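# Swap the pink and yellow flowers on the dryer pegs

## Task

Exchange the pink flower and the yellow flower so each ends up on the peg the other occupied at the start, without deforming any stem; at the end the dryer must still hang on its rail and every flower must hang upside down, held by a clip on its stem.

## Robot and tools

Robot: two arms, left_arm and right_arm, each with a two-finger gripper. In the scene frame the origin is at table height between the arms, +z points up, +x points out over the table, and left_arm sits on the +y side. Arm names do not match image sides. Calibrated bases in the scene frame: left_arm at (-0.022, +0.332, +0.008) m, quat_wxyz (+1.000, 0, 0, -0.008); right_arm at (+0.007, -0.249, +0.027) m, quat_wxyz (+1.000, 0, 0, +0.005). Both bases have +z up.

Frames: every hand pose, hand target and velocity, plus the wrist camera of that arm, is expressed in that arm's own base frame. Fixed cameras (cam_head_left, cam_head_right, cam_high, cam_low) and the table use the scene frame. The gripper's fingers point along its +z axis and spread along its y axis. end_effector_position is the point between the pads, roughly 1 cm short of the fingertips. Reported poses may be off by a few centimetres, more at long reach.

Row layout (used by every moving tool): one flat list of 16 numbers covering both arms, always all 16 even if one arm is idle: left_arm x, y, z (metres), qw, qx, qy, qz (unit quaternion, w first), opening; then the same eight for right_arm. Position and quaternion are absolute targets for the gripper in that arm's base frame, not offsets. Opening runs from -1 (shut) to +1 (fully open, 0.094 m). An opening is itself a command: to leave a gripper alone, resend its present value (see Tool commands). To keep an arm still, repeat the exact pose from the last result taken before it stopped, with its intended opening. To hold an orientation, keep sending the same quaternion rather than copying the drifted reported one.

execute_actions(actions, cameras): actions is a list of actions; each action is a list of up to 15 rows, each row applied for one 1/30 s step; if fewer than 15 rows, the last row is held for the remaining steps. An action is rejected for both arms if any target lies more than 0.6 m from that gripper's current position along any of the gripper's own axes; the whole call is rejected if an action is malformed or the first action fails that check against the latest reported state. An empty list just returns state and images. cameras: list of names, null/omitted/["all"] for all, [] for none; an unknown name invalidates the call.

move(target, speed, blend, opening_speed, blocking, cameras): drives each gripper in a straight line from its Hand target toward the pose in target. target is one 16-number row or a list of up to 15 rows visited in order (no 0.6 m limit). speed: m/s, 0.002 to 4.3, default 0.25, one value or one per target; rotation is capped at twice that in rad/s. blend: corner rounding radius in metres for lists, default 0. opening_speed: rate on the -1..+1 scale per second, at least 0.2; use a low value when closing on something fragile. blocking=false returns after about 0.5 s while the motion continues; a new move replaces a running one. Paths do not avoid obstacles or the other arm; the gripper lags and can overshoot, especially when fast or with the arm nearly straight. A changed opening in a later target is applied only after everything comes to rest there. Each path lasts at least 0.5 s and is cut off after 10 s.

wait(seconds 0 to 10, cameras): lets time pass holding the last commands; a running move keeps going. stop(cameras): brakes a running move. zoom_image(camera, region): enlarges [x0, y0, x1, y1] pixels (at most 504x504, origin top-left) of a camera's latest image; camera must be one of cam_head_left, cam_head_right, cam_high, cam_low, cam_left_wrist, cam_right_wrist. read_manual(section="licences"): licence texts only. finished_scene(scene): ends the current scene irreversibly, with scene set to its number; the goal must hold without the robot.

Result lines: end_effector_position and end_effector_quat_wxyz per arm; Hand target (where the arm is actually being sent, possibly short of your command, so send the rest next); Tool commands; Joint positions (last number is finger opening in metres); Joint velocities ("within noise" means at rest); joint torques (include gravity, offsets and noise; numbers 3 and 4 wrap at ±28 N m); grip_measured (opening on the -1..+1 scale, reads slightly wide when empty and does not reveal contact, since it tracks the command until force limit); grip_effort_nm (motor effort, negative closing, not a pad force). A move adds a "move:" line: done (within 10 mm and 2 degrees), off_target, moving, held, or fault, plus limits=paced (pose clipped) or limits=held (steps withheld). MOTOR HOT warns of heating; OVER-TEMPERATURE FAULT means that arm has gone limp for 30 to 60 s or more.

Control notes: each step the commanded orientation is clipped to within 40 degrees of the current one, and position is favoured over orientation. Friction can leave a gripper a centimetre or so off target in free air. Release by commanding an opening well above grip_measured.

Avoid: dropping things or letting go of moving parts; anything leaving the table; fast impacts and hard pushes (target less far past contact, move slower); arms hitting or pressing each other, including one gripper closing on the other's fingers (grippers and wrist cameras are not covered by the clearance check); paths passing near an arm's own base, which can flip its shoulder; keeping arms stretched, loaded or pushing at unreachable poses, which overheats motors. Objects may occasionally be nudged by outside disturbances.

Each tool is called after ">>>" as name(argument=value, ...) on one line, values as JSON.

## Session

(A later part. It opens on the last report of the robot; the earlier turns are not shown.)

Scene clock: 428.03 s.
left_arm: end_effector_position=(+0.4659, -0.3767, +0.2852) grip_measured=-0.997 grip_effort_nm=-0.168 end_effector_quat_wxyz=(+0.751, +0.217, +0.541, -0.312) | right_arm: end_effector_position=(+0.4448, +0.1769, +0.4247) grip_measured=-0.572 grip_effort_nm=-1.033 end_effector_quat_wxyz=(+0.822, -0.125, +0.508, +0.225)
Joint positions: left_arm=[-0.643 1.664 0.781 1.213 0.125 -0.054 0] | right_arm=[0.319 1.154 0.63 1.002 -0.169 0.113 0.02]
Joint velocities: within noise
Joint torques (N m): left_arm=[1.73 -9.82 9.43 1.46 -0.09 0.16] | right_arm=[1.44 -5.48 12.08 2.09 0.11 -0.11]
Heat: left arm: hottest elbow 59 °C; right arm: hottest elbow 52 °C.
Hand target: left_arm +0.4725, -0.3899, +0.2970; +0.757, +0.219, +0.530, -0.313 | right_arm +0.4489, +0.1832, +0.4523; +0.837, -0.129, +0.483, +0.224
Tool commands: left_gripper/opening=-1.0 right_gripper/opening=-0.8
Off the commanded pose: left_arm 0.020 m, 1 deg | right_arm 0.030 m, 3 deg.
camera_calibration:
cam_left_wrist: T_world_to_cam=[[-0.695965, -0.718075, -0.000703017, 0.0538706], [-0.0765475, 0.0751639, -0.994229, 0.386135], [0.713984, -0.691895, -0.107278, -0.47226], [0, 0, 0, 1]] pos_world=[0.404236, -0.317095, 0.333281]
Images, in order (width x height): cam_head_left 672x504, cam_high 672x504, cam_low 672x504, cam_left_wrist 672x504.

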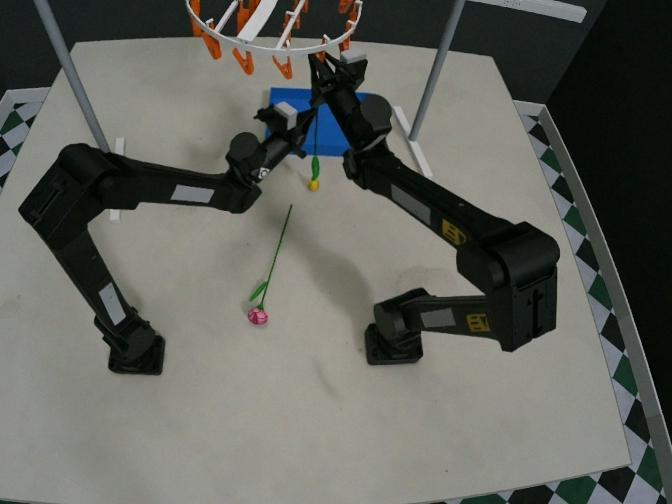

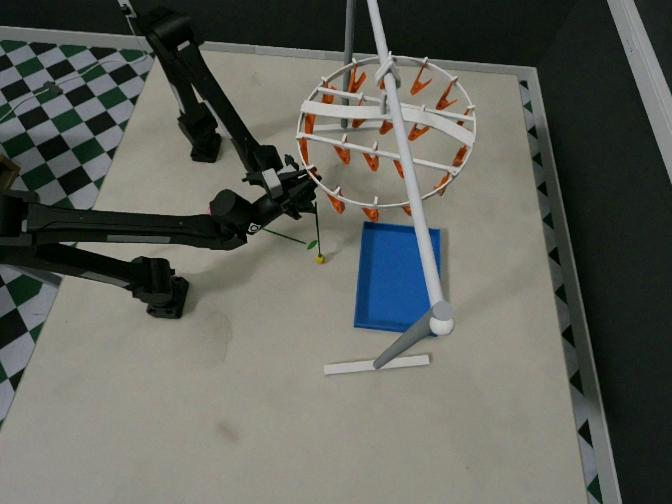

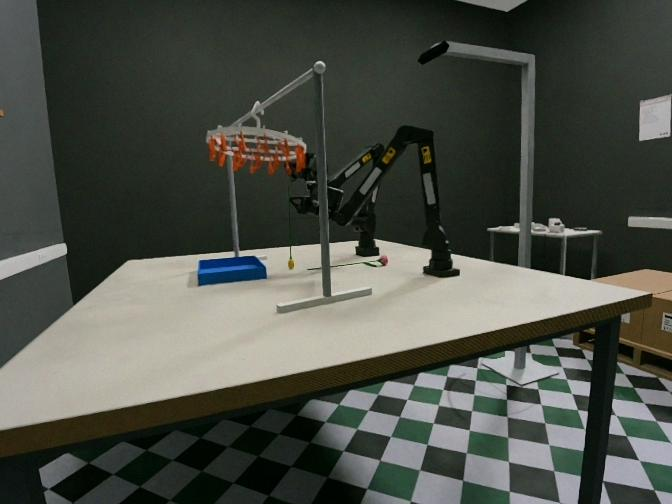

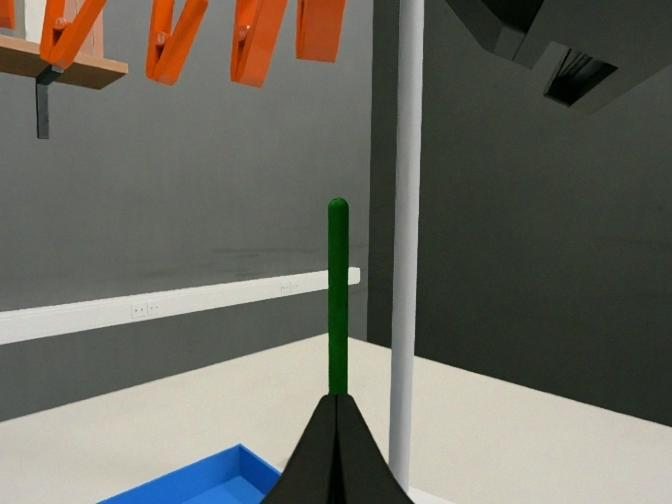

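>>> execute_actions(actions=[[[0.4735,-0.3905,0.297,0.757,0.2195,0.53,-0.3135,-0.6,0.4505,0.184,0.453,0.8365,-0.1294,0.4830,0.2241,-0.8],[0.4735,-0.3905,0.297,0.757,0.2195,0.53,-0.3135,-0.6,0.4505,0.184,0.453,0.8365,-0.1294,0.4830,0.2241,-0.8],[0.4765,-0.3935,0.297,0.757,0.2195,0.53,-0.3135,-0.6,0.4505,0.184,0.453,0.8365,-0.1294,0.4830,0.2241,-0.8],[0.4795,-0.3965,0.297,0.757,0.2195,0.53,-0.3135,-0.6,0.4505,0.184,0.453,0.8365,-0.1294,0.4830,0.2241,-0.8],[0.4825,-0.3995,0.297,0.757,0.2195,0.53,-0.3135,-0.6,0.4505,0.184,0.453,0.8365,-0.1294,0.4830,0.2241,-0.8],[0.4855,-0.4025,0.297,0.757,0.2195,0.53,-0.3135,-0.6,0.4505,0.184,0.453,0.8365,-0.1294,0.4830,0.2241,-0.8],[0.4885,-0.4055,0.297,0.757,0.2195,0.53,-0.3135,-0.6,0.4505,0.184,0.453,0.8365,-0.1294,0.4830,0.2241,-0.8],[0.4915,-0.4085,0.297,0.757,0.2195,0.53,-0.3135,-0.6,0.4505,0.184,0.453,0.8365,-0.1294,0.4830,0.2241,-0.8],[0.4925,-0.4095,0.297,0.757,0.2195,0.53,-0.3135,-0.6,0.4505,0.184,0.453,0.8365,-0.1294,0.4830,0.2241,-0.8],[0.4925,-0.4095,0.297,0.757,0.2195,0.53,-0.3135,-0.6,0.4505,0.184,0.453,0.8365,-0.1294,0.4830,0.2241,-0.8],[0.4925,-0.4095,0.297,0.757,0.2195,0.53,-0.3135,-0.65,0.4505,0.184,0.453,0.8365,-0.1294,0.4830,0.2241,-0.8],[0.4925,-0.4095,0.297,0.757,0.2195,0.53,-0.3135,-0.7,0.4505,0.184,0.453,0.8365,-0.1294,0.4830,0.2241,-0.8],[0.4925,-0.4095,0.297,0.757,0.2195,0.53,-0.3135,-0.75,0.4505,0.184,0.453,0.8365,-0.1294,0.4830,0.2241,-0.8],[0.4925,-0.4095,0.297,0.757,0.2195,0.53,-0.3135,-0.8,0.4505,0.184,0.453,0.8365,-0.1294,0.4830,0.2241,-0.8],[0.4925,-0.4095,0.297,0.757,0.2195,0.53,-0.3135,-0.85,0.4505,0.184,0.453,0.8365,-0.1294,0.4830,0.2241,-0.8]],[[0.4925,-0.4095,0.297,0.757,0.2195,0.53,-0.3135,-0.88,0.4505,0.184,0.453,0.8365,-0.1294,0.4830,0.2241,-0.8],[0.4925,-0.4095,0.297,0.757,0.2195,0.53,-0.3135,-0.9,0.4505,0.184,0.453,0.8365,-0.1294,0.4830,0.2241,-0.8],[0.4925,-0.4095,0.297,0.757,0.2195,0.53,-0.3135,-0.92,0.4505,0.184,0.453,0.8365,-0.1294,0.4830,0.2241,-0.8],[0.4925,-0.4095,0.297,0.757,0.2195,0.53,-0.3135,-0.94,0.4505,0.184,0.453,0.8365,-0.1294,0.4830,0.2241,-0.8],[0.4925,-0.4095,0.297,0.757,0.2195,0.53,-0.3135,-0.96,0.4505,0.184,0.453,0.8365,-0.1294,0.4830,0.2241,-0.8],[0.4925,-0.4095,0.297,0.757,0.2195,0.53,-0.3135,-0.98,0.4505,0.184,0.453,0.8365,-0.1294,0.4830,0.2241,-0.8],[0.4925,-0.4095,0.297,0.757,0.2195,0.53,-0.3135,-1.0,0.4505,0.184,0.453,0.8365,-0.1294,0.4830,0.2241,-0.8]]], cameras=["cam_left_wrist","cam_low","cam_high"])

>>> zoom_image(camera="cam_low", region=[260, 180, 330, 280])

Scene clock: 448.87 s.
left_arm: end_effector_position=(+0.4855, -0.3956, +0.2849) grip_measured=-0.997 grip_effort_nm=-0.168 end_effector_quat_wxyz=(+0.750, +0.217, +0.541, -0.312) | right_arm: end_effector_position=(+0.4448, +0.1769, +0.4247) grip_measured=-0.572 grip_effort_nm=-1.028 end_effector_quat_wxyz=(+0.822, -0.125, +0.508, +0.225)
Joint positions: left_arm=[-0.651 1.717 0.859 1.186 0.119 -0.052 0] | right_arm=[0.319 1.154 0.63 1.002 -0.169 0.113 0.02]
Joint velocities: within noise
Joint torques (N m): left_arm=[1.73 -10.7 9.55 1.51 -0.09 0.17] | right_arm=[1.44 -5.66 12.08 2.11 0.12 -0.11]
Heat: left arm: hottest elbow 60 °C; right arm: hottest elbow 53 °C.
Hand target: left_arm +0.4915, -0.4088, +0.2970; +0.757, +0.219, +0.530, -0.314 | right_arm +0.4489, +0.1832, +0.4523; +0.837, -0.129, +0.483, +0.224
Off the commanded pose: left_arm 0.020 m, 2 deg | right_arm 0.030 m, 3 deg.
camera_calibration:
cam_left_wrist: T_world_to_cam=[[-0.696366, -0.717687, 0.000114912, 0.053968], [-0.0779327, 0.0754582, -0.994099, 0.389602], [0.713443, -0.692265, -0.108478, -0.498836], [0, 0, 0, 1]] pos_world=[0.423835, -0.335993, 0.333184]
Images, in order (width x height): cam_high 672x504, cam_low 672x504, cam_left_wrist 672x504.

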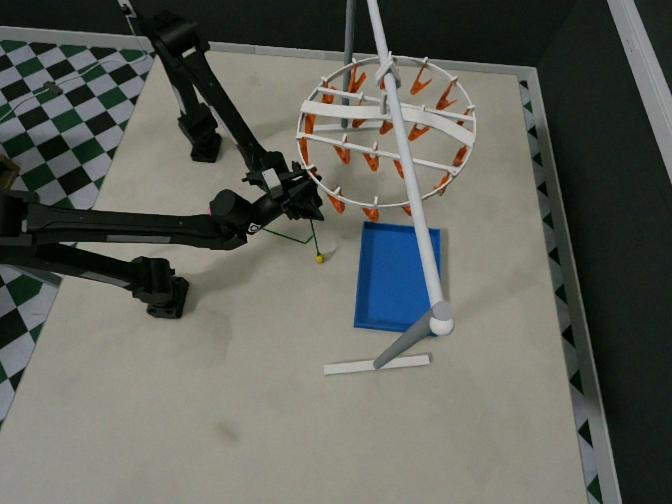

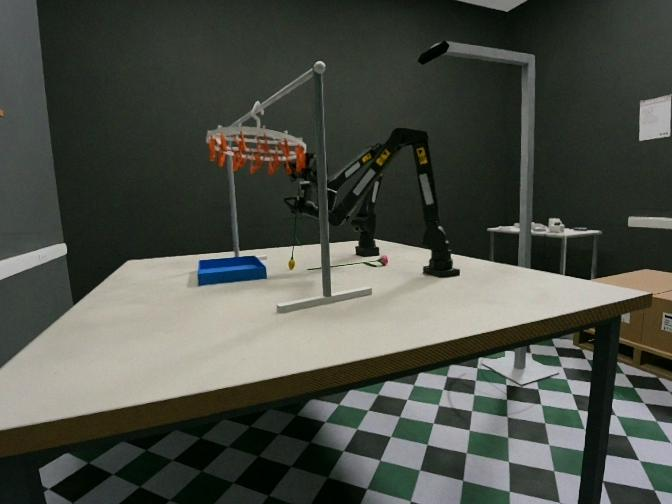

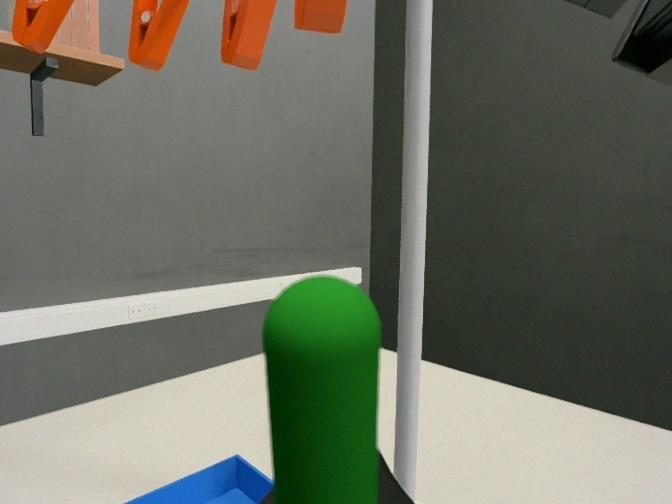

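Scaled by 5.040 from the camera's 672x504 image, which has a finer 960x720 frame.

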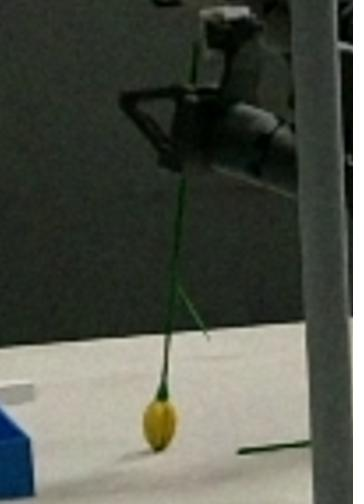

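>>> move(target=[[0.4925,-0.4095,0.297,0.757,0.2195,0.53,-0.3135,-0.55,0.4505,0.184,0.453,0.8365,-0.1294,0.4830,0.2241,-0.8],[0.4925,-0.4075,0.267,0.6533,0.2706,0.6533,-0.2706,-0.55,0.4505,0.184,0.453,0.8365,-0.1294,0.4830,0.2241,-0.8]], speed=0.06, opening_speed=0.5, cameras=["cam_left_wrist","cam_low"])

>>> zoom_image(camera="cam_low", region=[260, 180, 330, 280])

Scene clock: 480.20 s.
left_arm: end_effector_position=(+0.4864, -0.3980, +0.2319) grip_measured=-0.552 grip_effort_nm=0.056 end_effector_quat_wxyz=(+0.633, +0.270, +0.675, -0.266) | right_arm: end_effector_position=(+0.4448, +0.1769, +0.4247) grip_measured=-0.572 grip_effort_nm=-1.033 end_effector_quat_wxyz=(+0.822, -0.125, +0.508, +0.225)
Joint positions: left_arm=[-0.651 1.609 0.86 0.693 0.126 -0.01 0.021] | right_arm=[0.319 1.154 0.63 1.002 -0.169 0.113 0.02]
Joint velocities: within noise
Joint torques (N m): left_arm=[2.14 -12.98 10.17 1.8 0.15 0.17] | right_arm=[1.26 -5.6 12.11 2.06 0.11 -0.11]
Heat: left arm: hottest elbow 61 °C; right arm: hottest elbow 54 °C.
Hand target: left_arm +0.4911, -0.4063, +0.2671; +0.653, +0.270, +0.653, -0.271 | right_arm +0.4489, +0.1832, +0.4523; +0.837, -0.129, +0.483, +0.224
Off the commanded pose: left_arm 0.037 m, 3 deg | right_arm 0.030 m, 3 deg.
move: off_target (left_arm, right_arm)
camera_calibration:
cam_left_wrist: T_world_to_cam=[[-0.697298, -0.716775, 0.00314996, 0.0530877], [-0.339996, 0.326882, -0.881788, 0.53862], [0.631014, -0.61594, -0.471635, -0.352321], [0, 0, 0, 1]] pos_world=[0.442466, -0.355022, 0.308615]
Images, in order (width x height): cam_low 672x504, cam_left_wrist 672x504.

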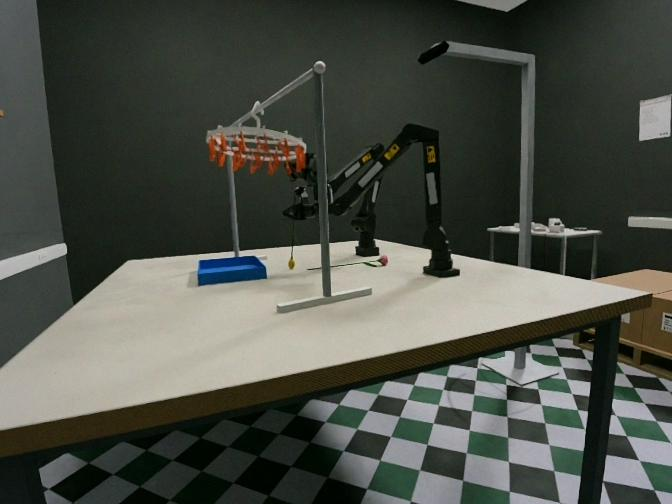

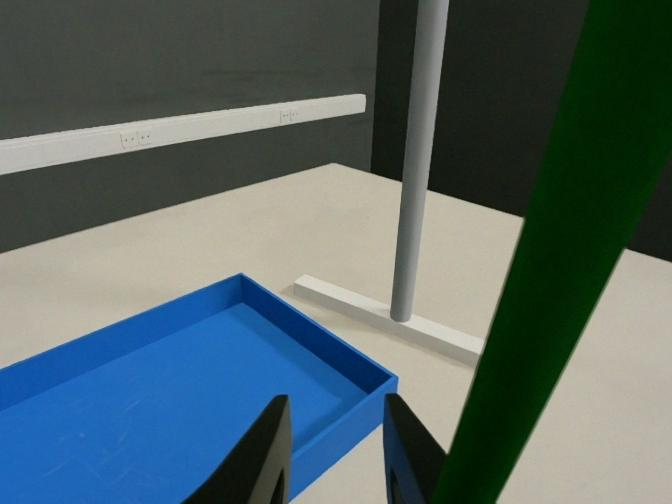

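Scaled by 5.040 from the camera's 672x504 image, which has a finer 960x720 frame.

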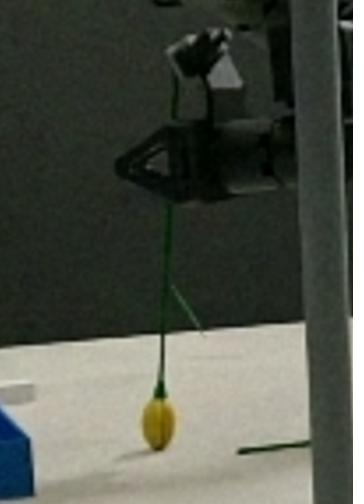

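>>> move(target=[0.456,-0.371,0.262,0.5431,0.3096,0.7474,-0.2250,-0.55,0.4505,0.184,0.453,0.8365,-0.1294,0.4830,0.2241,-0.8], speed=0.06, cameras=["cam_left_wrist","cam_low"])

>>> zoom_image(camera="cam_low", region=[260, 180, 330, 280])

Scene clock: 496.37 s.
left_arm: end_effector_position=(+0.4474, -0.3697, +0.2333) grip_measured=-0.552 grip_effort_nm=0.056 end_effector_quat_wxyz=(+0.524, +0.311, +0.761, -0.224) | right_arm: end_effector_position=(+0.4448, +0.1769, +0.4247) grip_measured=-0.572 grip_effort_nm=-1.038 end_effector_quat_wxyz=(+0.822, -0.125, +0.508, +0.225)
Joint positions: left_arm=[-0.651 1.396 0.86 0.175 0.133 0.034 0.021] | right_arm=[0.319 1.154 0.63 1.002 -0.169 0.113 0.02]
Joint velocities: within noise
Joint torques (N m): left_arm=[3.14 -10.87 10.5 1.81 0.17 0.17] | right_arm=[1.32 -5.42 12.12 2.07 0.11 -0.11]
Heat: left arm: hottest elbow 62 °C; right arm: hottest elbow 55 °C.
Hand target: left_arm +0.4552, -0.3705, +0.2620; +0.543, +0.310, +0.747, -0.225 | right_arm +0.4489, +0.1832, +0.4523; +0.837, -0.129, +0.483, +0.224
Off the commanded pose: left_arm 0.030 m, 3 deg | right_arm 0.030 m, 3 deg.
move: off_target (left_arm, right_arm)
camera_calibration:
cam_left_wrist: T_world_to_cam=[[-0.708037, -0.706175, 0.0000780653, 0.055619], [-0.503011, 0.50426, -0.701927, 0.613899], [0.495644, -0.49703, -0.712249, -0.148863], [0, 0, 0, 1]] pos_world=[0.421962, -0.344277, 0.32488]
Images, in order (width x height): cam_low 672x504, cam_left_wrist 672x504.

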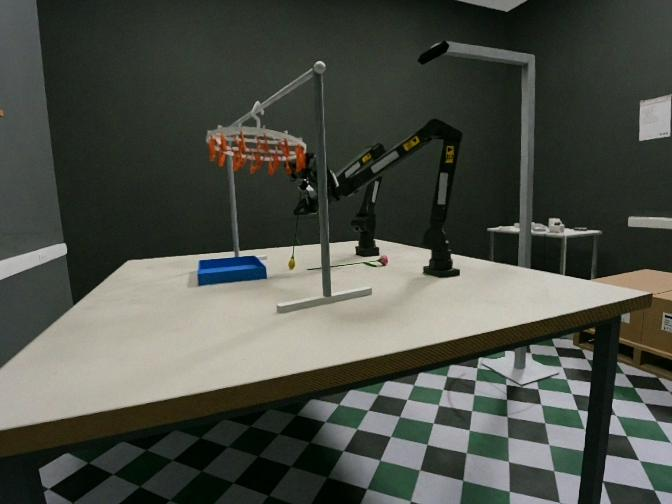

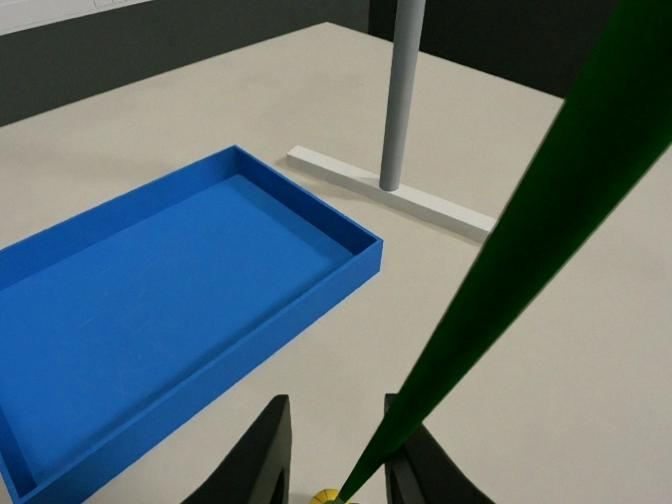

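Scaled by 5.040 from the camera's 672x504 image, which has a finer 960x720 frame.

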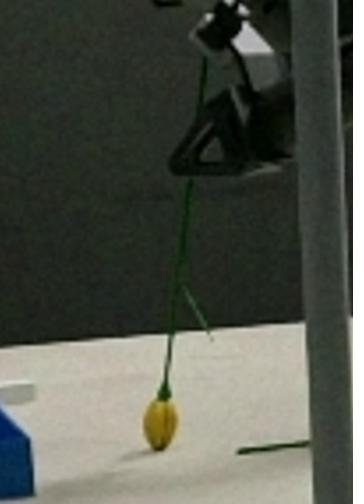

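>>> move(target=[0.450,-0.377,0.262,0.5431,0.3096,0.7474,-0.2250,-0.5,0.4505,0.184,0.453,0.8365,-0.1294,0.4830,0.2241,-0.8], speed=0.06, cameras=["cam_left_wrist","cam_low"])

>>> zoom_image(camera="cam_left_wrist", region=[240, 350, 480, 504])

Scene clock: 501.73 s.
left_arm: end_effector_position=(+0.4487, -0.3681, +0.2343) grip_measured=-0.502 grip_effort_nm=0.056 end_effector_quat_wxyz=(+0.526, +0.308, +0.761, -0.219) | right_arm: end_effector_position=(+0.4448, +0.1769, +0.4247) grip_measured=-0.572 grip_effort_nm=-1.038 end_effector_quat_wxyz=(+0.822, -0.125, +0.508, +0.225)
Joint positions: left_arm=[-0.651 1.395 0.86 0.175 0.121 0.035 0.023] | right_arm=[0.319 1.154 0.63 1.002 -0.169 0.113 0.02]
Joint velocities: within noise
Joint torques (N m): left_arm=[1.67 -10.87 10.32 1.74 -0.05 0.09] | right_arm=[1.38 -5.6 12.15 2.04 0.11 -0.11]
Heat: left arm: hottest elbow 62 °C; right arm: hottest elbow 55 °C.
Hand target: left_arm +0.4493, -0.3764, +0.2620; +0.543, +0.309, +0.747, -0.225 | right_arm +0.4489, +0.1832, +0.4523; +0.837, -0.129, +0.483, +0.224
Off the commanded pose: left_arm 0.029 m, 3 deg | right_arm 0.030 m, 3 deg.
move: off_target (left_arm, right_arm)
camera_calibration:
cam_left_wrist: T_world_to_cam=[[-0.700132, -0.713996, -0.0050808, 0.0524532], [-0.505395, 0.500583, -0.702846, 0.614324], [0.504372, -0.489517, -0.711324, -0.149396], [0, 0, 0, 1]] pos_world=[0.422552, -0.343201, 0.325773]
Images, in order (width x height): cam_low 672x504, cam_left_wrist 672x504.

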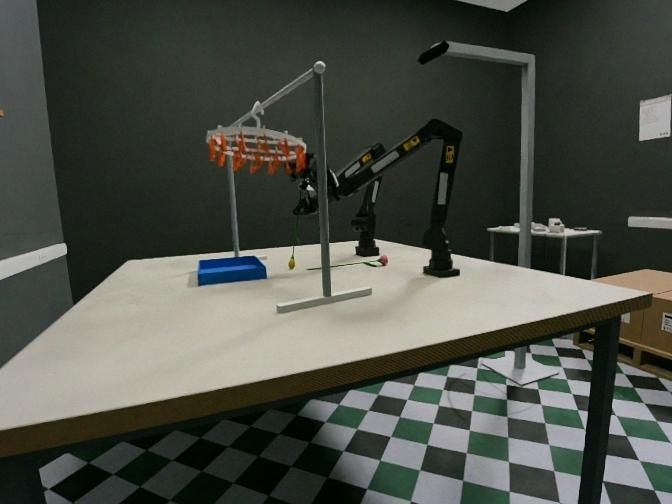

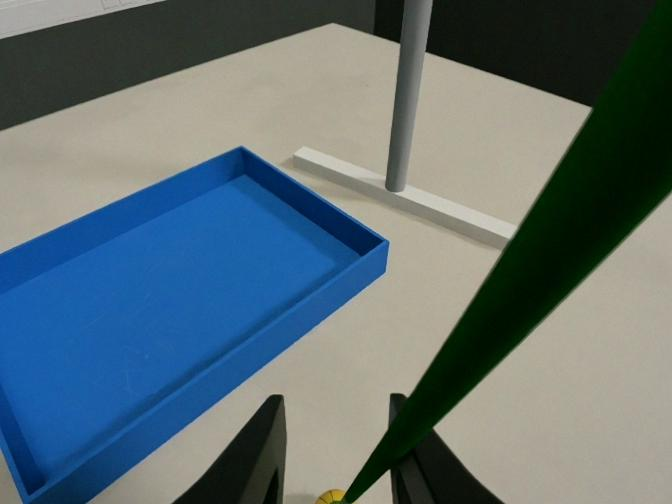

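Scaled by 2.100 from the camera's 672x504 image, which has a finer 960x720 frame.

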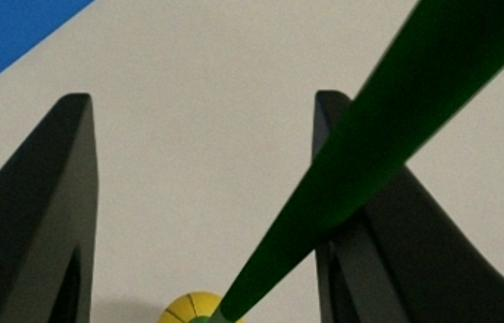

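>>> move(target=[0.450,-0.377,0.262,0.5431,0.3096,0.7474,-0.2250,-0.8,0.4505,0.184,0.453,0.8365,-0.1294,0.4830,0.2241,-0.8], speed=0.06, opening_speed=0.3, cameras=["cam_left_wrist","cam_low"])

>>> zoom_image(camera="cam_left_wrist", region=[240, 350, 480, 504])

Scene clock: 506.40 s.
left_arm: end_effector_position=(+0.4486, -0.3679, +0.2351) grip_measured=-0.797 grip_effort_nm=-0.120 end_effector_quat_wxyz=(+0.527, +0.308, +0.761, -0.219) | right_arm: end_effector_position=(+0.4448, +0.1769, +0.4247) grip_measured=-0.572 grip_effort_nm=-1.043 end_effector_quat_wxyz=(+0.822, -0.125, +0.508, +0.225)
Joint positions: left_arm=[-0.651 1.393 0.86 0.175 0.12 0.035 0.01] | right_arm=[0.319 1.154 0.63 1.002 -0.169 0.113 0.02]
Joint velocities: within noise
Joint torques (N m): left_arm=[1.67 -10.81 10.33 1.74 -0.04 0.09] | right_arm=[1.38 -5.6 12.11 2.1 0.11 -0.11]
Heat: left arm: hottest elbow 63 °C; right arm: hottest elbow 55 °C.
Hand target: left_arm +0.4493, -0.3764, +0.2621; +0.543, +0.309, +0.747, -0.225 | right_arm +0.4489, +0.1832, +0.4523; +0.837, -0.129, +0.483, +0.224
Off the commanded pose: left_arm 0.028 m, 2 deg | right_arm 0.030 m, 3 deg.
move: off_target (left_arm, right_arm)
camera_calibration:
cam_left_wrist: T_world_to_cam=[[-0.699909, -0.714211, -0.00546438, 0.0524166], [-0.504588, 0.499869, -0.703933, 0.614452], [0.505488, -0.489932, -0.710245, -0.149596], [0, 0, 0, 1]] pos_world=[0.422351, -0.343001, 0.32657]
Images, in order (width x height): cam_low 672x504, cam_left_wrist 672x504.

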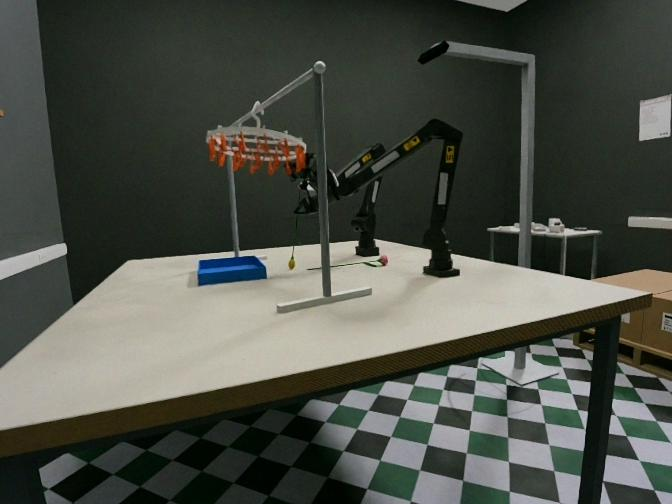

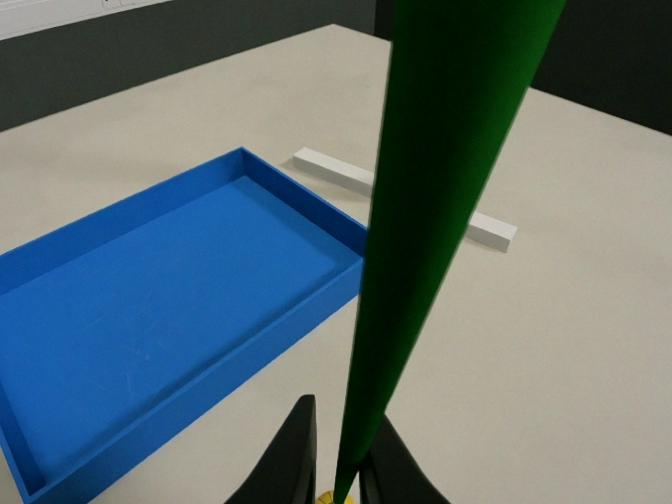

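Scaled by 2.100 from the camera's 672x504 image, which has a finer 960x720 frame.

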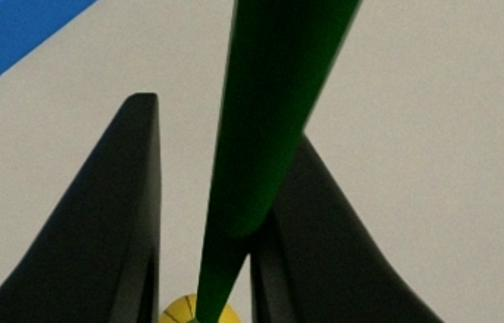

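Working. Continue closing.

>>> move(target=[0.450,-0.377,0.262,0.5431,0.3096,0.7474,-0.2250,-1.0,0.4505,0.184,0.453,0.8365,-0.1294,0.4830,0.2241,-0.8], speed=0.06, opening_speed=0.2, cameras=["cam_left_wrist","cam_low"])

>>> zoom_image(camera="cam_low", region=[260, 180, 330, 280])

Scene clock: 509.40 s.
left_arm: end_effector_position=(+0.4487, -0.3679, +0.2351) grip_measured=-0.946 grip_effort_nm=-1.048 end_effector_quat_wxyz=(+0.527, +0.308, +0.761, -0.219) | right_arm: end_effector_position=(+0.4448, +0.1769, +0.4247) grip_measured=-0.572 grip_effort_nm=-1.038 end_effector_quat_wxyz=(+0.822, -0.125, +0.508, +0.225)
Joint positions: left_arm=[-0.651 1.393 0.86 0.175 0.12 0.035 0.003] | right_arm=[0.319 1.154 0.63 1.002 -0.169 0.113 0.02]
Joint velocities: within noise
Joint torques (N m): left_arm=[1.73 -10.81 10.32 1.77 -0.03 0.09] | right_arm=[1.49 -5.6 12.05 2.06 0.11 -0.11]
Heat: left arm: hottest elbow 63 °C; right arm: hottest elbow 55 °C.
Hand target: left_arm +0.4494, -0.3763, +0.2620; +0.543, +0.309, +0.747, -0.225 | right_arm +0.4489, +0.1832, +0.4523; +0.837, -0.129, +0.483, +0.224
Off the commanded pose: left_arm 0.028 m, 2 deg | right_arm 0.030 m, 3 deg.
move: off_target (left_arm, right_arm)
camera_calibration:
cam_left_wrist: T_world_to_cam=[[-0.699587, -0.714526, -0.00561236, 0.0522199], [-0.504739, 0.499715, -0.703934, 0.614464], [0.505784, -0.48963, -0.710243, -0.149618], [0, 0, 0, 1]] pos_world=[0.42235, -0.343002, 0.32657]
Images, in order (width x height): cam_low 672x504, cam_left_wrist 672x504.

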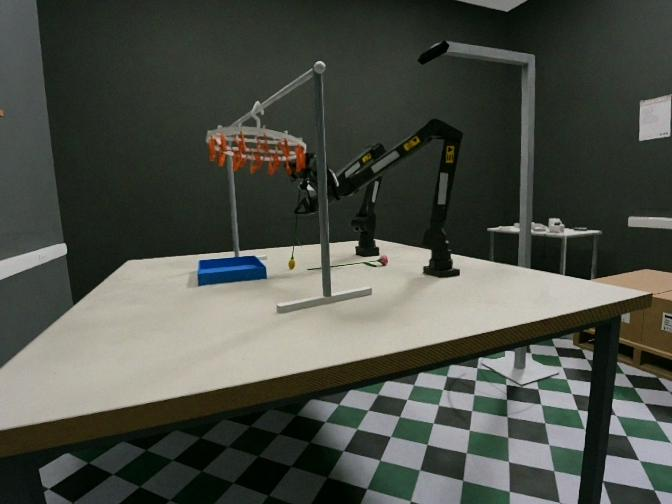

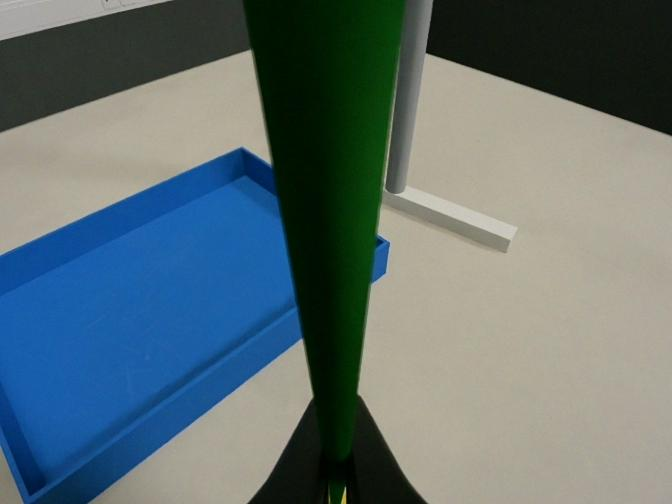

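Scaled by 5.040 from the camera's 672x504 image, which has a finer 960x720 frame.

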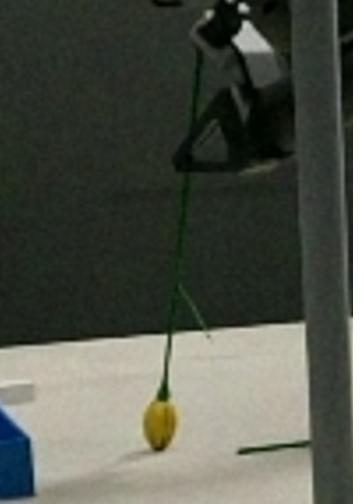

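>>> move(target=[[0.43,-0.36,0.295,0.5431,0.3096,0.7474,-0.2250,-1.0,0.4505,0.184,0.453,0.8365,-0.1294,0.4830,0.2241,-0.8],[0.37,-0.30,0.335,0.5431,0.3096,0.7474,-0.2250,-1.0,0.4505,0.184,0.453,0.8365,-0.1294,0.4830,0.2241,-0.8]], speed=0.08, blend=0.02, cameras=["cam_left_wrist","cam_low","cam_head_left"])

>>> zoom_image(camera="cam_low", region=[260, 150, 350, 280])

Scene clock: 542.47 s.
left_arm: end_effector_position=(+0.3691, -0.3061, +0.3308) grip_measured=-0.947 grip_effort_nm=-1.062 end_effector_quat_wxyz=(+0.539, +0.310, +0.749, -0.229) | right_arm: end_effector_position=(+0.4448, +0.1769, +0.4247) grip_measured=-0.572 grip_effort_nm=-1.038 end_effector_quat_wxyz=(+0.822, -0.125, +0.508, +0.225)
Joint positions: left_arm=[-0.638 0.997 0.793 -0.119 0.148 0.04 0.002] | right_arm=[0.319 1.154 0.63 1.002 -0.169 0.113 0.02]
Joint velocities: within noise
Joint torques (N m): left_arm=[3.43 -6.07 9.02 1.73 0.17 0.16] | right_arm=[1.49 -5.42 12.08 2.1 0.12 -0.11]
Heat: left arm: hottest elbow 64 °C; right arm: hottest elbow 56 °C.
Hand target: left_arm +0.3700, -0.3002, +0.3350; +0.543, +0.310, +0.747, -0.225 | right_arm +0.4489, +0.1832, +0.4523; +0.837, -0.129, +0.483, +0.224
Off the commanded pose: left_arm 0.007 m, 1 deg | right_arm 0.030 m, 3 deg.
move: off_target (right_arm)
camera_calibration:
cam_left_wrist: T_world_to_cam=[[-0.711005, -0.703166, -0.00540724, 0.048889], [-0.478067, 0.489007, -0.729605, 0.606156], [0.515678, -0.516168, -0.683847, -0.0316094], [0, 0, 0, 1]] pos_world=[0.340844, -0.278353, 0.420903]
Images, in order (width x height): cam_head_left 672x504, cam_low 672x504, cam_left_wrist 672x504.

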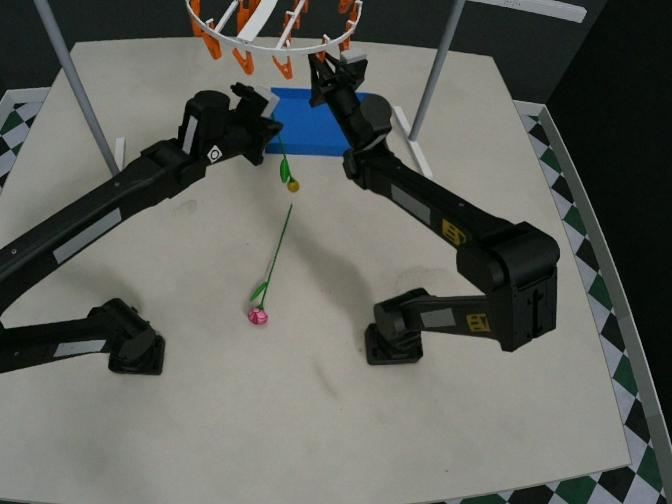

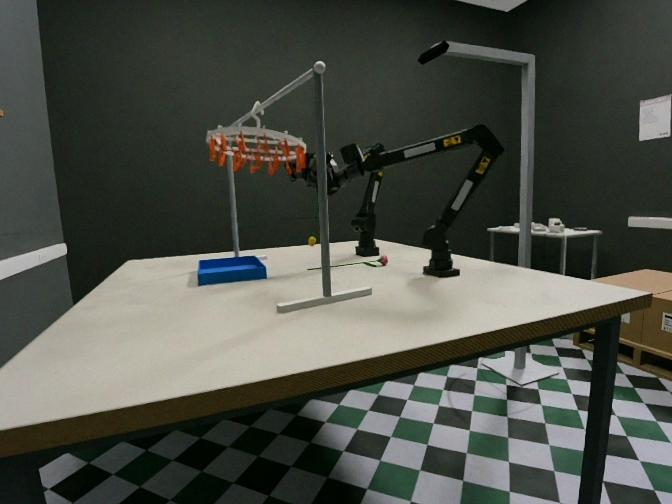

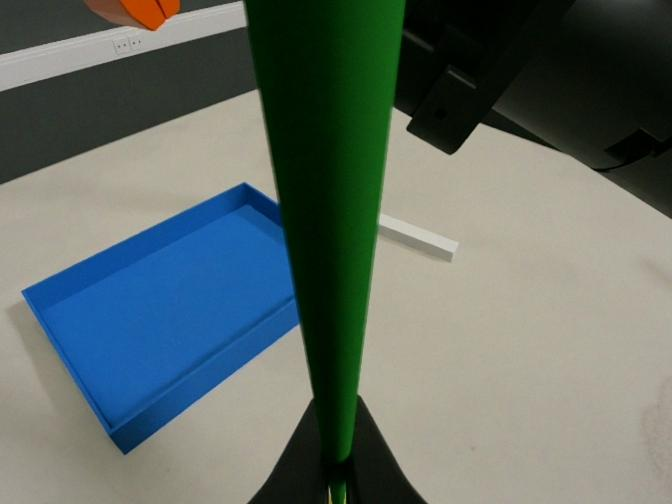

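Scaled by 3.877 from the camera's 672x504 image, which has a finer 960x720 frame.

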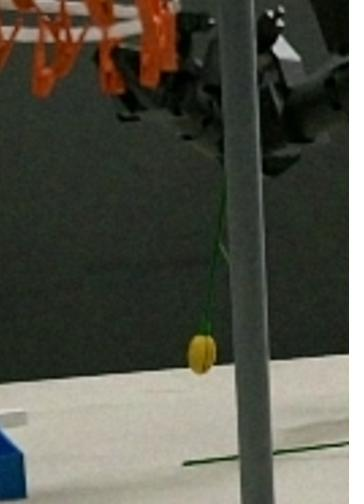

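>>> move(target=[[0.37,-0.30,0.335,0.5431,0.3096,0.7474,-0.2250,-1.0,0.4505,0.184,0.453,0.8365,-0.1294,0.4830,0.2241,0.1],[0.37,-0.30,0.335,0.5431,0.3096,0.7474,-0.2250,-1.0,0.39,0.148,0.43,0.8365,-0.1294,0.4830,0.2241,0.1],[0.37,-0.30,0.335,0.5431,0.3096,0.7474,-0.2250,-1.0,0.32,0.10,0.34,0.757,-0.2195,0.53,0.3135,0.3]], speed=[0.03,0.06,0.1], opening_speed=0.35, cameras=["cam_right_wrist","cam_low","cam_high"])

Scene clock: 553.10 s.
left_arm: end_effector_position=(+0.3692, -0.3059, +0.3307) grip_measured=-0.947 grip_effort_nm=-1.062 end_effector_quat_wxyz=(+0.539, +0.310, +0.749, -0.229) | right_arm: end_effector_position=(+0.3216, +0.1030, +0.3427) grip_measured=+0.298 grip_effort_nm=0.066 end_effector_quat_wxyz=(+0.757, -0.225, +0.529, +0.311)
Joint positions: left_arm=[-0.638 0.997 0.793 -0.119 0.148 0.041 0.002] | right_arm=[-0.056 0.86 0.268 1.092 -0.783 0.356 0.061]
Joint velocities: within noise
Joint torques (N m): left_arm=[3.43 -6.01 9.01 1.81 0.17 0.16] | right_arm=[-0.09 -0.32 6.78 2.09 0.13 0.18]
Heat: left arm: hottest elbow 62 °C; right arm: hottest elbow 56 °C.
Hand target: left_arm +0.3700, -0.3001, +0.3349; +0.543, +0.310, +0.747, -0.225 | right_arm +0.3200, +0.1001, +0.3401; +0.757, -0.220, +0.530, +0.313
Off the commanded pose: left_arm 0.007 m, 1 deg | right_arm 0.004 m, 1 deg.
move: done
camera_calibration:
cam_right_wrist: T_world_to_cam=[[0.71037, -0.703507, 0.0212495, -0.164356], [-0.0421693, -0.0726789, -0.996464, 0.403684], [0.702564, 0.706962, -0.0812954, -0.183918], [0, 0, 0, 1]] pos_world=[0.262991, 0.0437365, 0.390797]
Images, in order (width x height): cam_high 672x504, cam_low 672x504, cam_right_wrist 672x504.

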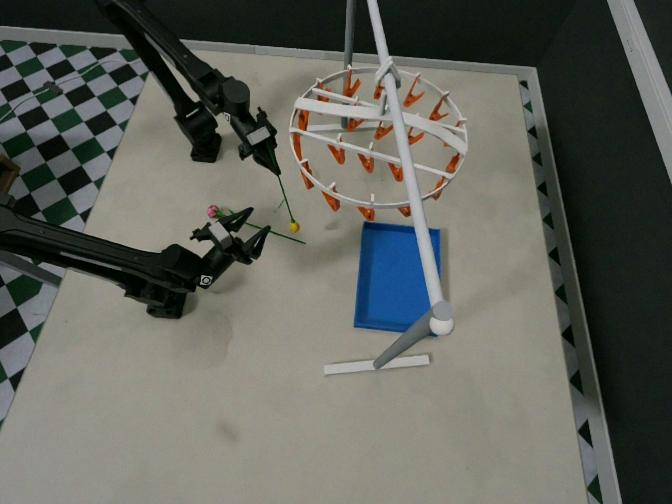

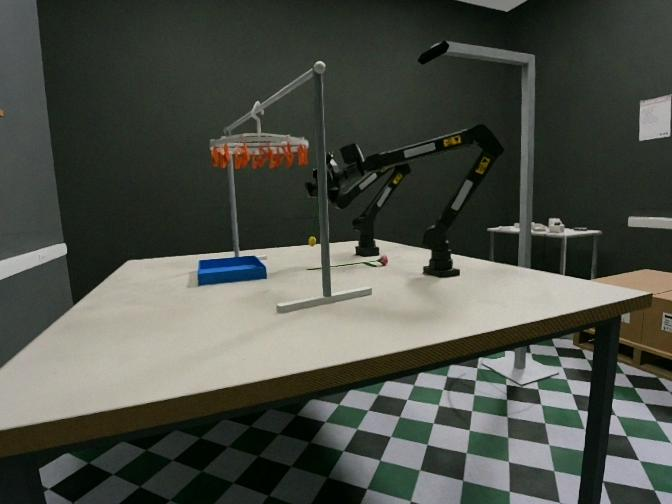

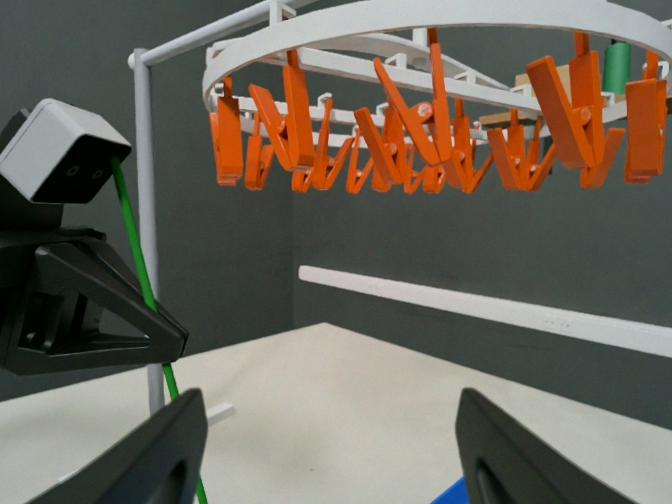

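>>> move(target=[0.37,-0.30,0.335,0.6062,0.2888,0.6973,-0.2511,-1.0,0.285,0.185,0.27,0.757,-0.2195,0.53,0.3135,0.3], speed=0.1, cameras=["cam_right_wrist","cam_left_wrist"])

Scene clock: 559.07 s.
left_arm: end_effector_position=(+0.3669, -0.3043, +0.3240) grip_measured=-0.947 grip_effort_nm=-1.062 end_effector_quat_wxyz=(+0.593, +0.298, +0.705, -0.247) | right_arm: end_effector_position=(+0.2885, +0.1831, +0.2731) grip_measured=+0.299 grip_effort_nm=0.071 end_effector_quat_wxyz=(+0.756, -0.213, +0.532, +0.316)
Joint positions: left_arm=[-0.635 0.995 0.68 0.138 0.158 0.033 0.002] | right_arm=[0.385 1.03 0.114 1.291 -0.368 0.155 0.061]
Joint velocities: within noise
Joint torques (N m): left_arm=[3.43 -5.48 8.9 3.19 0.16 -0.06] | right_arm=[1.32 0.15 5.31 2.43 0.17 -0.13]
Heat: left arm: hottest elbow 61 °C; right arm: hottest elbow 55 °C.
Hand target: left_arm +0.3699, -0.2999, +0.3352; +0.606, +0.289, +0.697, -0.251 | right_arm +0.2850, +0.1849, +0.2700; +0.757, -0.220, +0.530, +0.313
Off the commanded pose: left_arm 0.012 m, 2 deg | right_arm 0.005 m, 1 deg.
move: off_target (left_arm)
camera_calibration:
cam_left_wrist: T_world_to_cam=[[-0.712628, -0.701277, -0.0192916, 0.0542288], [-0.389782, 0.418656, -0.820242, 0.574784], [0.583293, -0.577008, -0.571692, -0.113853], [0, 0, 0, 1]] pos_world=[0.329096, -0.268302, 0.40742]
cam_right_wrist: T_world_to_cam=[[0.706765, -0.70744, -0.00349324, -0.0746095], [-0.0583954, -0.0534173, -0.996863, 0.340105], [0.705034, 0.704752, -0.0790647, -0.223963], [0, 0, 0, 1]] pos_world=[0.230494, 0.123224, 0.32107]
Images, in order (width x height): cam_left_wrist 672x504, cam_right_wrist 672x504.

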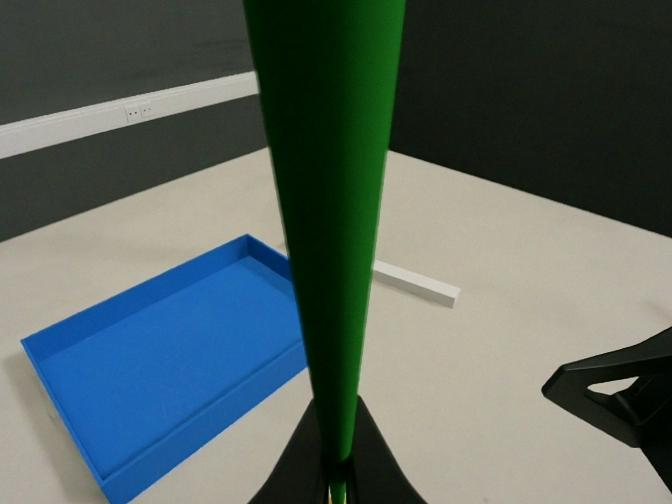

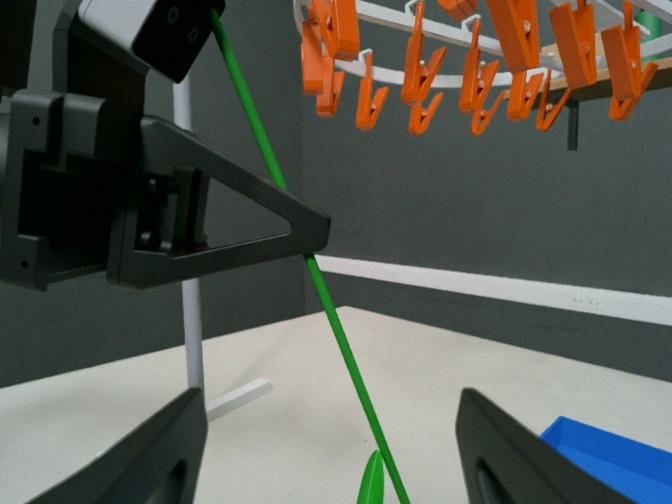

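>>> move(target=[0.37,-0.30,0.335,0.3684,0.3510,0.8473,-0.1526,-1.0,0.285,0.185,0.27,0.757,-0.2195,0.53,0.3135,0.3], speed=0.15, cameras=["cam_right_wrist","cam_left_wrist"])

Scene clock: 565.07 s.
left_arm: end_effector_position=(+0.3606, -0.2888, +0.3044) grip_measured=-0.947 grip_effort_nm=-1.067 end_effector_quat_wxyz=(+0.348, +0.346, +0.859, -0.149) | right_arm: end_effector_position=(+0.2885, +0.1831, +0.2731) grip_measured=+0.299 grip_effort_nm=0.071 end_effector_quat_wxyz=(+0.756, -0.214, +0.532, +0.316)
Joint positions: left_arm=[-0.635 1.097 1.049 -0.752 0.107 0.087 0.002] | right_arm=[0.385 1.031 0.114 1.292 -0.368 0.155 0.061]
Joint velocities: within noise
Joint torques (N m): left_arm=[1.96 -5.42 13.42 1.31 -0.02 0.18] | right_arm=[1.49 -0.03 5.37 2.36 0.18 -0.12]
Heat: left arm: hottest elbow 62 °C; right arm: hottest elbow 54 °C.
Hand target: left_arm +0.3686, -0.2990, +0.3347; +0.369, +0.351, +0.847, -0.153 | right_arm +0.2850, +0.1849, +0.2700; +0.757, -0.219, +0.530, +0.313
Off the commanded pose: left_arm 0.034 m, 3 deg | right_arm 0.005 m, 1 deg.
move: off_target (left_arm)
camera_calibration:
cam_left_wrist: T_world_to_cam=[[-0.701611, -0.712557, 0.00223675, 0.0464577], [-0.671837, 0.660464, -0.335295, 0.573786], [0.237439, -0.236749, -0.942111, 0.223222], [0, 0, 0, 1]] pos_world=[0.365084, -0.293013, 0.402583]
cam_right_wrist: T_world_to_cam=[[0.706695, -0.707512, -0.0029889, -0.0746757], [-0.0578391, -0.0535609, -0.996888, 0.339997], [0.70515, 0.704669, -0.0787731, -0.224002], [0, 0, 0, 1]] pos_world=[0.230393, 0.123224, 0.321071]
Images, in order (width x height): cam_left_wrist 672x504, cam_right_wrist 672x504.

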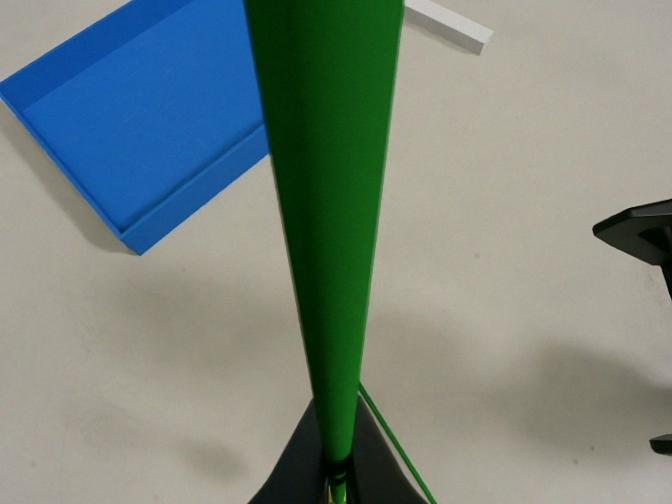

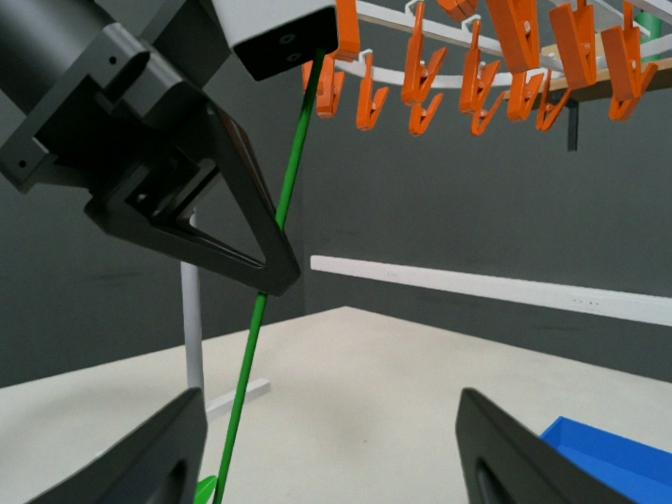

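>>> move(target=[0.37,-0.30,0.335,0.4758,0.3280,0.7919,-0.1971,-1.0,0.285,0.185,0.27,0.757,-0.2195,0.53,0.3135,0.3], speed=0.15, cameras=["cam_right_wrist"])

Scene clock: 569.13 s.
left_arm: end_effector_position=(+0.3693, -0.3007, +0.3212) grip_measured=-0.947 grip_effort_nm=-1.062 end_effector_quat_wxyz=(+0.459, +0.335, +0.800, -0.190) | right_arm: end_effector_position=(+0.2885, +0.1830, +0.2732) grip_measured=+0.299 grip_effort_nm=0.071 end_effector_quat_wxyz=(+0.756, -0.214, +0.532, +0.316)
Joint positions: left_arm=[-0.635 1.033 0.916 -0.42 0.133 0.083 0.002] | right_arm=[0.385 1.031 0.114 1.293 -0.368 0.155 0.061]
Joint velocities: within noise
Joint torques (N m): left_arm=[2.78 -6.83 9.1 2.92 0.19 -0.07] | right_arm=[1.38 0.21 5.27 2.35 0.17 -0.11]
Heat: left arm: hottest elbow 63 °C; right arm: hottest elbow 53 °C.
Hand target: left_arm +0.3697, -0.2999, +0.3350; +0.476, +0.328, +0.792, -0.197 | right_arm +0.2850, +0.1849, +0.2700; +0.757, -0.219, +0.530, +0.313
Off the commanded pose: left_arm 0.014 m, 2 deg | right_arm 0.005 m, 1 deg.
move: off_target (left_arm)
camera_calibration:
cam_right_wrist: T_world_to_cam=[[0.706655, -0.707553, -0.00284105, -0.0747089], [-0.0574541, -0.0533782, -0.99692, 0.339897], [0.705222, 0.704642, -0.0783718, -0.224144], [0, 0, 0, 1]] pos_world=[0.230393, 0.123224, 0.321071]
Images, in order (width x height): cam_right_wrist 672x504.

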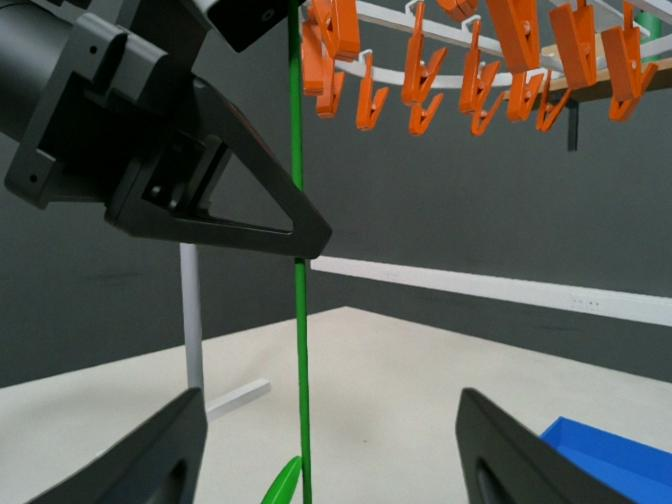

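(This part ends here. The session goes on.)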